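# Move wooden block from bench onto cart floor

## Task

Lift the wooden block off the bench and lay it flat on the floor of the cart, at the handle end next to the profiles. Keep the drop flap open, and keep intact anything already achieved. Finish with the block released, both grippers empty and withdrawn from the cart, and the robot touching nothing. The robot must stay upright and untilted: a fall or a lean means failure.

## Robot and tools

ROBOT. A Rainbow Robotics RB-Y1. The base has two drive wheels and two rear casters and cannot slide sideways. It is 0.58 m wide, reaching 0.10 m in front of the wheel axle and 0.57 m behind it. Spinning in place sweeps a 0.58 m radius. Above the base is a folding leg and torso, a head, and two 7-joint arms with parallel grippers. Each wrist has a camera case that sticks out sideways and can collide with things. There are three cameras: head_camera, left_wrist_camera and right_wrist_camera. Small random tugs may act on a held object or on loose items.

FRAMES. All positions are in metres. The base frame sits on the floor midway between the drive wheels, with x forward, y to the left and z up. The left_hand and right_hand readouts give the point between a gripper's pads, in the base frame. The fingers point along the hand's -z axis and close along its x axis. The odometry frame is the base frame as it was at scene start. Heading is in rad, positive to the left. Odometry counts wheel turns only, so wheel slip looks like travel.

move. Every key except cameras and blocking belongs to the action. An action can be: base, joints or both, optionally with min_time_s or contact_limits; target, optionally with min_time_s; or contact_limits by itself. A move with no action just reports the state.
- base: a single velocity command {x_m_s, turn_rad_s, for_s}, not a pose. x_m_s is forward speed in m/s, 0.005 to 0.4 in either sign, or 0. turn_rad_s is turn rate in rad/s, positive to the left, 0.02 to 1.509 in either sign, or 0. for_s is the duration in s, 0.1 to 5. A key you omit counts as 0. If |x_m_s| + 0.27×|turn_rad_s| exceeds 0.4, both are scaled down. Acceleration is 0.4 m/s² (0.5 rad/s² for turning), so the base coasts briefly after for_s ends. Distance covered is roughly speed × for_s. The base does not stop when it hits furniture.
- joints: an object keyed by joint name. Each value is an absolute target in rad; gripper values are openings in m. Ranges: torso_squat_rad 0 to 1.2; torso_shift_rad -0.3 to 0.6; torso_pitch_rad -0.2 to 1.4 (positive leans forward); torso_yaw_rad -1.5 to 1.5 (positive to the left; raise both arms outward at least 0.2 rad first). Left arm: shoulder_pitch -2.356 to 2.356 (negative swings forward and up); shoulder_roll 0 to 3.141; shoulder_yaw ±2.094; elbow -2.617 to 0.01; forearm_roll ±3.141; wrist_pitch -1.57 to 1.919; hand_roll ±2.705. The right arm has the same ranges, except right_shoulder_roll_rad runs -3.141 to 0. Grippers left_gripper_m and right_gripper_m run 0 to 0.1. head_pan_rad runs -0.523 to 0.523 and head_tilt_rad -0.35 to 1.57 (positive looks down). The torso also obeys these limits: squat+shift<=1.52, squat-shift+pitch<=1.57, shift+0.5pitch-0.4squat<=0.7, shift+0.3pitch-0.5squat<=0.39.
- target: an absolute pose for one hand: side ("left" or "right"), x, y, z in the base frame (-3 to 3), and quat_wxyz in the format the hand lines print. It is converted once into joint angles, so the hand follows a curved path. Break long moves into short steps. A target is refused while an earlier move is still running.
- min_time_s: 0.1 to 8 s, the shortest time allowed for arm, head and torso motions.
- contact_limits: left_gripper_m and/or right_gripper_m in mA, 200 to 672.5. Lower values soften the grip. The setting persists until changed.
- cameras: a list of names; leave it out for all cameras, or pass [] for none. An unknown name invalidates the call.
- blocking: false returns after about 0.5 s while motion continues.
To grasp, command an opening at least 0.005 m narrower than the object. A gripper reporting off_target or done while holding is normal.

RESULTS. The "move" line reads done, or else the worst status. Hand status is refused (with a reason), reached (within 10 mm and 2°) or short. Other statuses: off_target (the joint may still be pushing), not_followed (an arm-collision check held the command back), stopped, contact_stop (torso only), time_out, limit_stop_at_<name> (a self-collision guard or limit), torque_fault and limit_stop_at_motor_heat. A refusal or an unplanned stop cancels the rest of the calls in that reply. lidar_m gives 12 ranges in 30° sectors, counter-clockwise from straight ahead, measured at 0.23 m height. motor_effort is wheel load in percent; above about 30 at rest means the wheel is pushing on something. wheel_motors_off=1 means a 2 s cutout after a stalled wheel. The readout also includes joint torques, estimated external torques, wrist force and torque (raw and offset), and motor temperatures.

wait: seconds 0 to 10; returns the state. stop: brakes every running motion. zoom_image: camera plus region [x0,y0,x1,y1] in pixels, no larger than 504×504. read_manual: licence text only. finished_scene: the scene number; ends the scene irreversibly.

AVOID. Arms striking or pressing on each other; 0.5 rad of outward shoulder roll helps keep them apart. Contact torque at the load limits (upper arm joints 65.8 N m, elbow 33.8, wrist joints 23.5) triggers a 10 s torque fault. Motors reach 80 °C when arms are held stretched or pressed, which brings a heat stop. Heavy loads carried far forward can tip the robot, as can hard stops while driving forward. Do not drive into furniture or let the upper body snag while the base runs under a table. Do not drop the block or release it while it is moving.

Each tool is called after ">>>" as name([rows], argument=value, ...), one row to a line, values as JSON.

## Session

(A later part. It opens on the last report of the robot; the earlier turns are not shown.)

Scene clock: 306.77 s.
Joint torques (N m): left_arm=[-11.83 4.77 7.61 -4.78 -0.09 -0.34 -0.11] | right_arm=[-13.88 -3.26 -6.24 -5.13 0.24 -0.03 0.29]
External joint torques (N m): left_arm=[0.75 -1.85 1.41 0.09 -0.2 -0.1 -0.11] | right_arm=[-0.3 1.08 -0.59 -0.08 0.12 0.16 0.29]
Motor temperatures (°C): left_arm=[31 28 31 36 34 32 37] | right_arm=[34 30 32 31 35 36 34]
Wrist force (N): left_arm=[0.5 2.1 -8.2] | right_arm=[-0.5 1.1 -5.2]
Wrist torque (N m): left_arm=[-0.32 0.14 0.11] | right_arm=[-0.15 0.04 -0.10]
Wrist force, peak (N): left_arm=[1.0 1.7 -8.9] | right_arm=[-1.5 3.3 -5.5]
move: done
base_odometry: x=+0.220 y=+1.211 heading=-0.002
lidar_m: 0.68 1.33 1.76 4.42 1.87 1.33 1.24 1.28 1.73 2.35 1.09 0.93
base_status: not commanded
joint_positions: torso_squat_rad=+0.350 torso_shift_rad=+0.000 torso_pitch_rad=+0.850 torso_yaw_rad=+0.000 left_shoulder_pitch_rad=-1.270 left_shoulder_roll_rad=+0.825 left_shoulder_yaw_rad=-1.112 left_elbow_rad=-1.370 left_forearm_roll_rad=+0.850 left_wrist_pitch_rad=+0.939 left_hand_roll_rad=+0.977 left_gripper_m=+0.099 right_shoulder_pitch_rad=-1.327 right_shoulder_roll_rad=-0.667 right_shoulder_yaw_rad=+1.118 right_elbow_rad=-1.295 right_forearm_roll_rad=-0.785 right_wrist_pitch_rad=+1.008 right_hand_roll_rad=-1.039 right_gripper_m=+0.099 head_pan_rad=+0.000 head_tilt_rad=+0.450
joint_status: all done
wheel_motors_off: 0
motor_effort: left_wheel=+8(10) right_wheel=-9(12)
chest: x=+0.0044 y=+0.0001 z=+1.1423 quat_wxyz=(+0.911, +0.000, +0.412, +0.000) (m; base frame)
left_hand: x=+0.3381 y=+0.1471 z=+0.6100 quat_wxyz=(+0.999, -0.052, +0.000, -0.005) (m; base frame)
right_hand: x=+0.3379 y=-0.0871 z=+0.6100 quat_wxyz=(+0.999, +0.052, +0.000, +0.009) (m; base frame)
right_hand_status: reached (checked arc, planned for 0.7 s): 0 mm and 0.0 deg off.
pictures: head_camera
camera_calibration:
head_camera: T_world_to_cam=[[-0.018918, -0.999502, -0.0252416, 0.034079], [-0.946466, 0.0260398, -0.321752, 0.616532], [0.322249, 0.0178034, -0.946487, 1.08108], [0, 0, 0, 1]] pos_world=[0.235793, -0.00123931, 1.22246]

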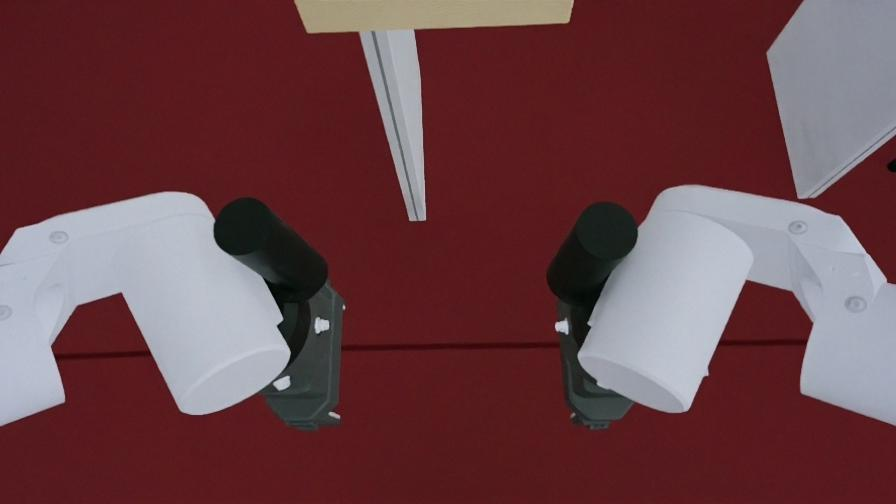

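>>> move(target={"side":"left","x":0.338,"y":0.147,"z":0.64,"quat_wxyz":[0.9986,-0.0523,0,-0.005]}, cameras=[])

>>> move(target={"side":"right","x":0.338,"y":-0.087,"z":0.64,"quat_wxyz":[0.9986,0.0523,0,0.0095]}, cameras=[])

>>> move(target={"side":"left","x":0.338,"y":0.147,"z":0.675,"quat_wxyz":[0.9986,-0.0523,0,-0.005]}, cameras=[])

>>> move(target={"side":"right","x":0.338,"y":-0.087,"z":0.675,"quat_wxyz":[0.9986,0.0523,0,0.0095]}, cameras=[])

>>> move(target={"side":"left","x":0.338,"y":0.147,"z":0.71,"quat_wxyz":[0.9986,-0.0523,0,-0.005]}, cameras=[])

>>> move(target={"side":"right","x":0.338,"y":-0.087,"z":0.71,"quat_wxyz":[0.9986,0.0523,0,0.0095]}, cameras=[])

>>> move(target={"side":"left","x":0.338,"y":0.147,"z":0.743,"quat_wxyz":[0.9986,-0.0523,0,-0.005]}, cameras=[])

>>> move(target={"side":"right","x":0.338,"y":-0.087,"z":0.743,"quat_wxyz":[0.9986,0.0523,0,0.0095]}, cameras=[])

>>> move(target={"side":"left","x":0.338,"y":0.147,"z":0.785,"quat_wxyz":[0.9986,-0.0523,0,-0.005]}, cameras=[])

>>> move(target={"side":"right","x":0.338,"y":-0.087,"z":0.785,"quat_wxyz":[0.9986,0.0523,0,0.0095]}, cameras=["head_camera"])

Scene clock: 313.33 s.
Joint torques (N m): left_arm=[-11.62 5.15 8.21 -5.24 0.12 -0.36 0.09] | right_arm=[-14.08 -3.45 -6.09 -5.3 0.13 -0.04 0.39]
External joint torques (N m): left_arm=[0.94 -1.92 1.44 -0.12 0.01 -0.13 0.09] | right_arm=[-0.5 0.9 -0.44 -0.26 0.02 0.14 0.39]
Motor temperatures (°C): left_arm=[31 28 31 36 34 32 37] | right_arm=[34 30 32 31 35 36 34]
Wrist force (N): left_arm=[0.1 0.9 -7.5] | right_arm=[-0.3 1.0 -5.2]
Wrist torque (N m): left_arm=[-0.17 0.10 0.13] | right_arm=[-0.15 0.08 -0.08]
Wrist force, peak (N): left_arm=[0.6 1.1 -9.1] | right_arm=[-0.8 1.2 -6.1]
move: done
base_odometry: x=+0.220 y=+1.211 heading=-0.002
lidar_m: 0.68 1.33 1.77 4.42 1.89 1.34 1.24 1.27 1.73 2.35 1.10 0.94
base_status: not commanded
joint_positions: torso_squat_rad=+0.350 torso_shift_rad=+0.000 torso_pitch_rad=+0.850 torso_yaw_rad=+0.000 left_shoulder_pitch_rad=-1.280 left_shoulder_roll_rad=+0.900 left_shoulder_yaw_rad=-1.099 left_elbow_rad=-1.521 left_forearm_roll_rad=+0.854 left_wrist_pitch_rad=+1.014 left_hand_roll_rad=+1.039 left_gripper_m=+0.099 right_shoulder_pitch_rad=-1.327 right_shoulder_roll_rad=-0.667 right_shoulder_yaw_rad=+1.118 right_elbow_rad=-1.295 right_forearm_roll_rad=-0.785 right_wrist_pitch_rad=+1.008 right_hand_roll_rad=-1.039 right_gripper_m=+0.099 head_pan_rad=+0.000 head_tilt_rad=+0.450
joint_status: all done
wheel_motors_off: 0
motor_effort: left_wheel=+7(9) right_wheel=-10(10)
chest: x=+0.0044 y=+0.0001 z=+1.1423 quat_wxyz=(+0.911, +0.000, +0.412, +0.000) (m; base frame)
left_hand: x=+0.3381 y=+0.1471 z=+0.6399 quat_wxyz=(+0.999, -0.052, +0.000, -0.005) (m; base frame)
left_hand_status: reached (checked arc, planned for 0.4 s): 0 mm and 0.0 deg off.
right_hand: x=+0.3380 y=-0.0871 z=+0.6100 quat_wxyz=(+0.999, +0.052, +0.000, +0.009) (m; base frame)
pictures: none
No camera images: "cameras" was empty.

Scene clock: 314.13 s.
Joint torques (N m): left_arm=[-11.7 5.48 7.87 -5.07 0.13 -0.39 0.08] | right_arm=[-14.13 -5.19 -7.07 -5.8 0.02 -0.14 -0.12]
External joint torques (N m): left_arm=[0.86 -1.59 1.1 0.04 0.01 -0.15 0.08] | right_arm=[-0.52 -0.35 -0.8 -0.5 -0.1 0.05 -0.12]
Motor temperatures (°C): left_arm=[31 28 31 36 34 32 37] | right_arm=[34 30 32 31 35 36 34]
Wrist force (N): left_arm=[0.8 2.0 -7.7] | right_arm=[-0.3 0.4 -5.2]
Wrist torque (N m): left_arm=[-0.37 0.22 0.13] | right_arm=[-0.07 0.05 -0.05]
Wrist force, peak (N): left_arm=[0.5 2.1 -8.4] | right_arm=[-1.3 1.6 -6.5]
move: done
base_odometry: x=+0.220 y=+1.211 heading=-0.002
lidar_m: 0.68 1.34 1.77 4.42 1.90 1.34 1.24 1.28 1.72 2.36 1.10 0.94
base_status: not commanded
joint_positions: torso_squat_rad=+0.350 torso_shift_rad=+0.000 torso_pitch_rad=+0.850 torso_yaw_rad=+0.000 left_shoulder_pitch_rad=-1.280 left_shoulder_roll_rad=+0.899 left_shoulder_yaw_rad=-1.099 left_elbow_rad=-1.521 left_forearm_roll_rad=+0.854 left_wrist_pitch_rad=+1.014 left_hand_roll_rad=+1.039 left_gripper_m=+0.099 right_shoulder_pitch_rad=-1.338 right_shoulder_roll_rad=-0.736 right_shoulder_yaw_rad=+1.107 right_elbow_rad=-1.451 right_forearm_roll_rad=-0.791 right_wrist_pitch_rad=+1.093 right_hand_roll_rad=-1.100 right_gripper_m=+0.099 head_pan_rad=+0.000 head_tilt_rad=+0.450
joint_status: all done
wheel_motors_off: 0
motor_effort: left_wheel=+8(9) right_wheel=-11(16)
chest: x=+0.0044 y=+0.0001 z=+1.1423 quat_wxyz=(+0.911, +0.000, +0.412, +0.000) (m; base frame)
left_hand: x=+0.3381 y=+0.1470 z=+0.6399 quat_wxyz=(+0.999, -0.052, +0.000, -0.005) (m; base frame)
right_hand: x=+0.3379 y=-0.0870 z=+0.6397 quat_wxyz=(+0.999, +0.052, +0.000, +0.010) (m; base frame)
right_hand_status: reached (checked arc, planned for 0.5 s): 0 mm and 0.0 deg off.
pictures: none
No camera images: "cameras" was empty.

Scene clock: 314.93 s.
Joint torques (N m): left_arm=[-11.8 5.53 8.74 -5.24 0.15 -0.42 0.09] | right_arm=[-14.2 -5.04 -6.75 -5.55 0.03 -0.14 0.02]
External joint torques (N m): left_arm=[0.76 -1.98 1.42 0.01 0.03 -0.18 0.09] | right_arm=[-0.58 -0.2 -0.49 -0.25 -0.09 0.05 0.02]
Motor temperatures (°C): left_arm=[31 28 31 36 34 32 37] | right_arm=[34 30 32 31 35 36 34]
Wrist force (N): left_arm=[0.9 2.4 -7.1] | right_arm=[-0.7 0.6 -5.8]
Wrist torque (N m): left_arm=[-0.40 0.16 0.10] | right_arm=[-0.09 -0.01 -0.08]
Wrist force, peak (N): left_arm=[-0.5 2.0 -8.2] | right_arm=[-1.6 1.1 -5.9]
move: done
base_odometry: x=+0.220 y=+1.211 heading=-0.002
lidar_m: 0.68 1.33 1.78 4.41 1.87 1.35 1.24 1.28 1.71 2.37 1.10 0.94
base_status: not commanded
joint_positions: torso_squat_rad=+0.350 torso_shift_rad=+0.000 torso_pitch_rad=+0.850 torso_yaw_rad=+0.000 left_shoulder_pitch_rad=-1.297 left_shoulder_roll_rad=+0.977 left_shoulder_yaw_rad=-1.079 left_elbow_rad=-1.675 left_forearm_roll_rad=+0.874 left_wrist_pitch_rad=+1.095 left_hand_roll_rad=+1.098 left_gripper_m=+0.099 right_shoulder_pitch_rad=-1.338 right_shoulder_roll_rad=-0.736 right_shoulder_yaw_rad=+1.107 right_elbow_rad=-1.451 right_forearm_roll_rad=-0.791 right_wrist_pitch_rad=+1.093 right_hand_roll_rad=-1.100 right_gripper_m=+0.099 head_pan_rad=+0.000 head_tilt_rad=+0.450
joint_status: all done
wheel_motors_off: 0
motor_effort: left_wheel=+10(11) right_wheel=-10(10)
chest: x=+0.0044 y=+0.0001 z=+1.1423 quat_wxyz=(+0.911, +0.000, +0.412, +0.000) (m; base frame)
left_hand: x=+0.3381 y=+0.1470 z=+0.6748 quat_wxyz=(+0.999, -0.052, +0.000, -0.005) (m; base frame)
left_hand_status: reached (checked arc, planned for 0.5 s): 0 mm and 0.0 deg off.
right_hand: x=+0.3379 y=-0.0869 z=+0.6398 quat_wxyz=(+0.999, +0.052, +0.000, +0.010) (m; base frame)
pictures: none
No camera images: "cameras" was empty.

Scene clock: 315.70 s.
Joint torques (N m): left_arm=[-11.7 5.64 8.49 -5.14 0.2 -0.35 0.19] | right_arm=[-14.53 -5.72 -7.83 -6.08 -0.09 -0.32 -0.12]
External joint torques (N m): left_arm=[0.86 -1.87 1.16 0.1 0.09 -0.11 0.19] | right_arm=[-0.84 -0.41 -0.97 -0.62 -0.22 -0.13 -0.12]
Motor temperatures (°C): left_arm=[31 28 31 36 34 32 37] | right_arm=[34 30 32 31 35 36 34]
Wrist force (N): left_arm=[0.6 1.5 -8.1] | right_arm=[-1.2 1.0 -5.6]
Wrist torque (N m): left_arm=[-0.27 0.18 0.08] | right_arm=[-0.12 -0.02 -0.10]
Wrist force, peak (N): left_arm=[0.9 1.9 -8.5] | right_arm=[-2.1 1.7 -6.0]
move: done
base_odometry: x=+0.220 y=+1.211 heading=-0.002
lidar_m: 0.67 1.32 1.78 4.42 1.88 1.36 1.23 1.29 1.70 2.36 1.10 0.94
base_status: not commanded
joint_positions: torso_squat_rad=+0.350 torso_shift_rad=+0.000 torso_pitch_rad=+0.850 torso_yaw_rad=+0.000 left_shoulder_pitch_rad=-1.297 left_shoulder_roll_rad=+0.977 left_shoulder_yaw_rad=-1.079 left_elbow_rad=-1.675 left_forearm_roll_rad=+0.874 left_wrist_pitch_rad=+1.095 left_hand_roll_rad=+1.098 left_gripper_m=+0.099 right_shoulder_pitch_rad=-1.357 right_shoulder_roll_rad=-0.806 right_shoulder_yaw_rad=+1.089 right_elbow_rad=-1.607 right_forearm_roll_rad=-0.813 right_wrist_pitch_rad=+1.184 right_hand_roll_rad=-1.160 right_gripper_m=+0.099 head_pan_rad=+0.000 head_tilt_rad=+0.450
joint_status: all done
wheel_motors_off: 0
motor_effort: left_wheel=+8(10) right_wheel=-9(11)
chest: x=+0.0044 y=+0.0001 z=+1.1423 quat_wxyz=(+0.911, +0.000, +0.412, +0.000) (m; base frame)
left_hand: x=+0.3381 y=+0.1470 z=+0.6749 quat_wxyz=(+0.999, -0.052, +0.000, -0.005) (m; base frame)
right_hand: x=+0.3379 y=-0.0870 z=+0.6747 quat_wxyz=(+0.999, +0.052, +0.000, +0.010) (m; base frame)
right_hand_status: reached (checked arc, planned for 0.5 s): 0 mm and 0.0 deg off.
pictures: none
No camera images: "cameras" was empty.

Scene clock: 316.50 s.
Joint torques (N m): left_arm=[-11.75 6.03 9.29 -5.1 0.24 -0.37 0.22] | right_arm=[-14.77 -5.46 -7.8 -5.8 0.03 -0.17 0.05]
External joint torques (N m): left_arm=[0.83 -1.83 1.52 0.12 0.13 -0.12 0.22] | right_arm=[-1.08 -0.15 -0.95 -0.34 -0.11 0.02 0.05]
Motor temperatures (°C): left_arm=[31 28 31 36 34 32 37] | right_arm=[34 30 32 31 35 36 34]
Wrist force (N): left_arm=[0.6 1.9 -7.7] | right_arm=[-0.7 1.0 -5.8]
Wrist torque (N m): left_arm=[-0.33 0.21 0.11] | right_arm=[-0.12 0.01 -0.07]
Wrist force, peak (N): left_arm=[0.9 1.5 -9.0] | right_arm=[-0.6 0.9 -6.1]
move: done
base_odometry: x=+0.220 y=+1.211 heading=-0.002
lidar_m: 0.69 1.33 1.79 4.41 1.88 1.33 1.24 1.28 1.72 2.35 1.10 0.95
base_status: not commanded
joint_positions: torso_squat_rad=+0.350 torso_shift_rad=+0.000 torso_pitch_rad=+0.850 torso_yaw_rad=+0.000 left_shoulder_pitch_rad=-1.321 left_shoulder_roll_rad=+1.047 left_shoulder_yaw_rad=-1.054 left_elbow_rad=-1.809 left_forearm_roll_rad=+0.909 left_wrist_pitch_rad=+1.170 left_hand_roll_rad=+1.148 left_gripper_m=+0.099 right_shoulder_pitch_rad=-1.357 right_shoulder_roll_rad=-0.806 right_shoulder_yaw_rad=+1.089 right_elbow_rad=-1.607 right_forearm_roll_rad=-0.813 right_wrist_pitch_rad=+1.184 right_hand_roll_rad=-1.160 right_gripper_m=+0.099 head_pan_rad=+0.000 head_tilt_rad=+0.450
joint_status: all done
wheel_motors_off: 0
motor_effort: left_wheel=+8(9) right_wheel=-9(10)
chest: x=+0.0044 y=+0.0001 z=+1.1423 quat_wxyz=(+0.911, +0.000, +0.412, +0.000) (m; base frame)
left_hand: x=+0.3381 y=+0.1470 z=+0.7099 quat_wxyz=(+0.999, -0.052, +0.000, -0.005) (m; base frame)
left_hand_status: reached (checked arc, planned for 0.4 s): 0 mm and 0.0 deg off.
right_hand: x=+0.3379 y=-0.0870 z=+0.6747 quat_wxyz=(+0.999, +0.052, +0.000, +0.010) (m; base frame)
pictures: none
No camera images: "cameras" was empty.

Scene clock: 317.27 s.
Joint torques (N m): left_arm=[-11.71 6.11 8.96 -5.13 0.19 -0.47 0.09] | right_arm=[-14.66 -6.03 -8.04 -5.94 -0.11 -0.03 -0.07]
External joint torques (N m): left_arm=[0.87 -1.75 1.19 0.09 0.08 -0.23 0.09] | right_arm=[-0.86 -0.34 -0.7 -0.48 -0.25 0.17 -0.07]
Motor temperatures (°C): left_arm=[31 28 31 36 34 32 37] | right_arm=[34 30 32 31 35 36 34]
Wrist force (N): left_arm=[1.0 1.9 -7.6] | right_arm=[-0.3 0.7 -5.8]
Wrist torque (N m): left_arm=[-0.32 0.22 0.07] | right_arm=[-0.09 0.07 -0.08]
Wrist force, peak (N): left_arm=[0.3 1.5 -8.6] | right_arm=[-1.4 1.6 -6.3]
move: done
base_odometry: x=+0.220 y=+1.211 heading=-0.002
lidar_m: 0.68 1.33 1.77 4.41 1.88 1.35 1.23 1.28 1.73 2.36 1.11 0.94
base_status: not commanded
joint_positions: torso_squat_rad=+0.350 torso_shift_rad=+0.000 torso_pitch_rad=+0.850 torso_yaw_rad=+0.000 left_shoulder_pitch_rad=-1.321 left_shoulder_roll_rad=+1.047 left_shoulder_yaw_rad=-1.054 left_elbow_rad=-1.809 left_forearm_roll_rad=+0.909 left_wrist_pitch_rad=+1.170 left_hand_roll_rad=+1.148 left_gripper_m=+0.099 right_shoulder_pitch_rad=-1.383 right_shoulder_roll_rad=-0.865 right_shoulder_yaw_rad=+1.065 right_elbow_rad=-1.743 right_forearm_roll_rad=-0.847 right_wrist_pitch_rad=+1.271 right_hand_roll_rad=-1.211 right_gripper_m=+0.099 head_pan_rad=+0.000 head_tilt_rad=+0.450
joint_status: all done
wheel_motors_off: 0
motor_effort: left_wheel=+8(9) right_wheel=-8(11)
chest: x=+0.0044 y=+0.0001 z=+1.1423 quat_wxyz=(+0.911, +0.000, +0.412, +0.000) (m; base frame)
left_hand: x=+0.3381 y=+0.1470 z=+0.7099 quat_wxyz=(+0.999, -0.052, +0.000, -0.005) (m; base frame)
right_hand: x=+0.3379 y=-0.0870 z=+0.7098 quat_wxyz=(+0.999, +0.052, +0.000, +0.010) (m; base frame)
right_hand_status: reached (checked arc, planned for 0.4 s): 0 mm and 0.0 deg off.
pictures: none
No camera images: "cameras" was empty.

Scene clock: 318.13 s.
Joint torques (N m): left_arm=[-11.84 6.15 9.64 -5.06 0.14 -0.43 0.15] | right_arm=[-14.52 -6.16 -8.08 -5.66 -0.16 -0.25 -0.14]
External joint torques (N m): left_arm=[0.79 -1.96 1.51 0.01 0.02 -0.19 0.15] | right_arm=[-0.72 -0.47 -0.73 -0.21 -0.3 -0.06 -0.14]
Motor temperatures (°C): left_arm=[31 28 31 36 34 32 37] | right_arm=[34 30 32 31 35 36 34]
Wrist force (N): left_arm=[0.6 1.8 -8.0] | right_arm=[-0.7 0.8 -5.4]
Wrist torque (N m): left_arm=[-0.32 0.16 0.09] | right_arm=[-0.08 -0.01 -0.05]
Wrist force, peak (N): left_arm=[0.1 1.3 -9.7] | right_arm=[-1.1 1.0 -6.0]
move: done
base_odometry: x=+0.220 y=+1.211 heading=-0.002
lidar_m: 0.66 1.33 1.77 4.42 1.87 1.32 1.23 1.27 1.72 2.38 1.11 0.92
base_status: not commanded
joint_positions: torso_squat_rad=+0.350 torso_shift_rad=+0.000 torso_pitch_rad=+0.850 torso_yaw_rad=+0.000 left_shoulder_pitch_rad=-1.349 left_shoulder_roll_rad=+1.106 left_shoulder_yaw_rad=-1.025 left_elbow_rad=-1.920 left_forearm_roll_rad=+0.955 left_wrist_pitch_rad=+1.238 left_hand_roll_rad=+1.188 left_gripper_m=+0.099 right_shoulder_pitch_rad=-1.383 right_shoulder_roll_rad=-0.865 right_shoulder_yaw_rad=+1.065 right_elbow_rad=-1.743 right_forearm_roll_rad=-0.847 right_wrist_pitch_rad=+1.271 right_hand_roll_rad=-1.211 right_gripper_m=+0.099 head_pan_rad=+0.000 head_tilt_rad=+0.450
joint_status: all done
wheel_motors_off: 0
motor_effort: left_wheel=+9(10) right_wheel=-9(12)
chest: x=+0.0045 y=+0.0001 z=+1.1423 quat_wxyz=(+0.911, +0.000, +0.412, +0.000) (m; base frame)
left_hand: x=+0.3381 y=+0.1470 z=+0.7429 quat_wxyz=(+0.999, -0.052, +0.000, -0.005) (m; base frame)
left_hand_status: reached (checked arc, planned for 0.4 s): 0 mm and 0.0 deg off.
right_hand: x=+0.3379 y=-0.0869 z=+0.7098 quat_wxyz=(+0.999, +0.052, +0.000, +0.010) (m; base frame)
pictures: none
No camera images: "cameras" was empty.

Scene clock: 319.00 s.
Joint torques (N m): left_arm=[-11.71 6.26 9.85 -4.99 0.24 -0.39 0.19] | right_arm=[-15.16 -6.65 -8.73 -5.79 -0.15 -0.3 -0.13]
External joint torques (N m): left_arm=[0.91 -1.85 1.72 0.08 0.13 -0.14 0.19] | right_arm=[-1.23 -0.67 -1.02 -0.46 -0.3 -0.1 -0.13]
Motor temperatures (°C): left_arm=[31 28 31 36 34 32 37] | right_arm=[34 30 32 31 35 36 34]
Wrist force (N): left_arm=[0.1 1.6 -7.3] | right_arm=[-0.4 0.7 -5.3]
Wrist torque (N m): left_arm=[-0.28 0.08 0.07] | right_arm=[-0.06 0.03 -0.09]
Wrist force, peak (N): left_arm=[1.6 2.2 -8.3] | right_arm=[-1.3 1.3 -6.7]
move: done
base_odometry: x=+0.220 y=+1.211 heading=-0.002
lidar_m: 0.67 1.33 1.76 4.42 1.89 1.35 1.24 1.28 1.73 2.35 1.10 0.93
base_status: not commanded
joint_positions: torso_squat_rad=+0.350 torso_shift_rad=+0.000 torso_pitch_rad=+0.850 torso_yaw_rad=+0.000 left_shoulder_pitch_rad=-1.349 left_shoulder_roll_rad=+1.106 left_shoulder_yaw_rad=-1.025 left_elbow_rad=-1.920 left_forearm_roll_rad=+0.955 left_wrist_pitch_rad=+1.238 left_hand_roll_rad=+1.188 left_gripper_m=+0.099 right_shoulder_pitch_rad=-1.414 right_shoulder_roll_rad=-0.913 right_shoulder_yaw_rad=+1.036 right_elbow_rad=-1.854 right_forearm_roll_rad=-0.891 right_wrist_pitch_rad=+1.349 right_hand_roll_rad=-1.255 right_gripper_m=+0.099 head_pan_rad=+0.000 head_tilt_rad=+0.450
joint_status: all done
wheel_motors_off: 0
motor_effort: left_wheel=+8(10) right_wheel=-9(11)
chest: x=+0.0045 y=+0.0001 z=+1.1423 quat_wxyz=(+0.911, +0.000, +0.412, +0.000) (m; base frame)
left_hand: x=+0.3381 y=+0.1470 z=+0.7429 quat_wxyz=(+0.999, -0.052, +0.000, -0.005) (m; base frame)
right_hand: x=+0.3378 y=-0.0869 z=+0.7428 quat_wxyz=(+0.999, +0.052, +0.000, +0.010) (m; base frame)
right_hand_status: reached (checked arc, planned for 0.4 s): 0 mm and 0.0 deg off.
pictures: none
No camera images: "cameras" was empty.

Scene clock: 319.87 s.
Joint torques (N m): left_arm=[-11.6 6.76 9.43 -4.38 0.11 -0.45 0.02] | right_arm=[-14.82 -6.64 -8.6 -5.69 -0.05 -0.18 -0.15]
External joint torques (N m): left_arm=[1.11 -1.59 0.94 0.29 0 -0.21 0.02] | right_arm=[-0.89 -0.66 -0.88 -0.35 -0.2 0.02 -0.15]
Motor temperatures (°C): left_arm=[31 28 31 36 34 32 37] | right_arm=[34 30 32 31 35 36 34]
Wrist force (N): left_arm=[1.0 2.2 -7.0] | right_arm=[-0.5 1.2 -5.6]
Wrist torque (N m): left_arm=[-0.38 0.21 0.13] | right_arm=[-0.13 0.05 -0.08]
Wrist force, peak (N): left_arm=[0.3 2.5 -9.2] | right_arm=[-0.5 0.5 -6.1]
move: done
base_odometry: x=+0.220 y=+1.211 heading=-0.002
lidar_m: 0.68 1.32 1.77 4.42 1.87 1.34 1.24 1.28 1.72 2.35 1.10 0.93
base_status: not commanded
joint_positions: torso_squat_rad=+0.350 torso_shift_rad=+0.000 torso_pitch_rad=+0.850 torso_yaw_rad=+0.000 left_shoulder_pitch_rad=-1.393 left_shoulder_roll_rad=+1.173 left_shoulder_yaw_rad=-0.981 left_elbow_rad=-2.041 left_forearm_roll_rad=+1.029 left_wrist_pitch_rad=+1.319 left_hand_roll_rad=+1.233 left_gripper_m=+0.099 right_shoulder_pitch_rad=-1.414 right_shoulder_roll_rad=-0.913 right_shoulder_yaw_rad=+1.036 right_elbow_rad=-1.854 right_forearm_roll_rad=-0.891 right_wrist_pitch_rad=+1.349 right_hand_roll_rad=-1.255 right_gripper_m=+0.099 head_pan_rad=+0.000 head_tilt_rad=+0.450
joint_status: all done
wheel_motors_off: 0
motor_effort: left_wheel=+9(10) right_wheel=-8(11)
chest: x=+0.0045 y=+0.0001 z=+1.1423 quat_wxyz=(+0.911, +0.000, +0.412, +0.000) (m; base frame)
left_hand: x=+0.3381 y=+0.1470 z=+0.7849 quat_wxyz=(+0.999, -0.052, +0.000, -0.005) (m; base frame)
left_hand_status: reached (checked arc, planned for 0.4 s): 0 mm and 0.0 deg off.
right_hand: x=+0.3379 y=-0.0869 z=+0.7428 quat_wxyz=(+0.999, +0.052, +0.000, +0.010) (m; base frame)
pictures: none
No camera images: "cameras" was empty.

Scene clock: 320.63 s.
Joint torques (N m): left_arm=[-12.07 6.67 9.57 -4.35 0.19 -0.43 0.03] | right_arm=[-14.23 -6.96 -8.24 -5.27 -0.03 -0.23 0.01]
External joint torques (N m): left_arm=[0.63 -1.68 1.08 0.32 0.08 -0.18 0.04] | right_arm=[-0.09 -0.71 -0.15 -0.27 -0.19 -0.04 0.01]
Motor temperatures (°C): left_arm=[31 28 31 36 34 32 37] | right_arm=[34 30 32 31 35 36 34]
Wrist force (N): left_arm=[1.2 1.4 -7.7] | right_arm=[-0.7 0.9 -5.6]
Wrist torque (N m): left_arm=[-0.30 0.22 0.07] | right_arm=[-0.13 0.05 -0.10]
Wrist force, peak (N): left_arm=[1.8 1.6 -8.6] | right_arm=[-1.9 1.1 -6.7]
move: done
base_odometry: x=+0.220 y=+1.211 heading=-0.002
lidar_m: 0.67 1.32 1.77 4.42 1.88 1.35 1.24 1.28 1.73 2.36 1.10 0.94
base_status: not commanded
joint_positions: torso_squat_rad=+0.350 torso_shift_rad=+0.000 torso_pitch_rad=+0.850 torso_yaw_rad=+0.000 left_shoulder_pitch_rad=-1.393 left_shoulder_roll_rad=+1.173 left_shoulder_yaw_rad=-0.981 left_elbow_rad=-2.041 left_forearm_roll_rad=+1.029 left_wrist_pitch_rad=+1.319 left_hand_roll_rad=+1.233 left_gripper_m=+0.099 right_shoulder_pitch_rad=-1.461 right_shoulder_roll_rad=-0.964 right_shoulder_yaw_rad=+0.993 right_elbow_rad=-1.973 right_forearm_roll_rad=-0.962 right_wrist_pitch_rad=+1.443 right_hand_roll_rad=-1.305 right_gripper_m=+0.099 head_pan_rad=+0.000 head_tilt_rad=+0.450
joint_status: all done
wheel_motors_off: 0
motor_effort: left_wheel=+8(10) right_wheel=-9(11)
chest: x=+0.0045 y=+0.0001 z=+1.1423 quat_wxyz=(+0.911, +0.000, +0.412, +0.000) (m; base frame)
left_hand: x=+0.3381 y=+0.1470 z=+0.7849 quat_wxyz=(+0.999, -0.052, +0.000, -0.005) (m; base frame)
right_hand: x=+0.3379 y=-0.0869 z=+0.7848 quat_wxyz=(+0.999, +0.052, +0.000, +0.010) (m; base frame)
right_hand_status: reached (checked arc, planned for 0.4 s): 0 mm and 0.0 deg off.
pictures: head_camera
camera_calibration:
head_camera: T_world_to_cam=[[-0.0189096, -0.999503, -0.0252362, 0.0340774], [-0.946471, 0.0260298, -0.321739, 0.616523], [0.322235, 0.0178014, -0.946492, 1.08108], [0, 0, 0, 1]] pos_world=[0.235802, -0.00123225, 1.22245]

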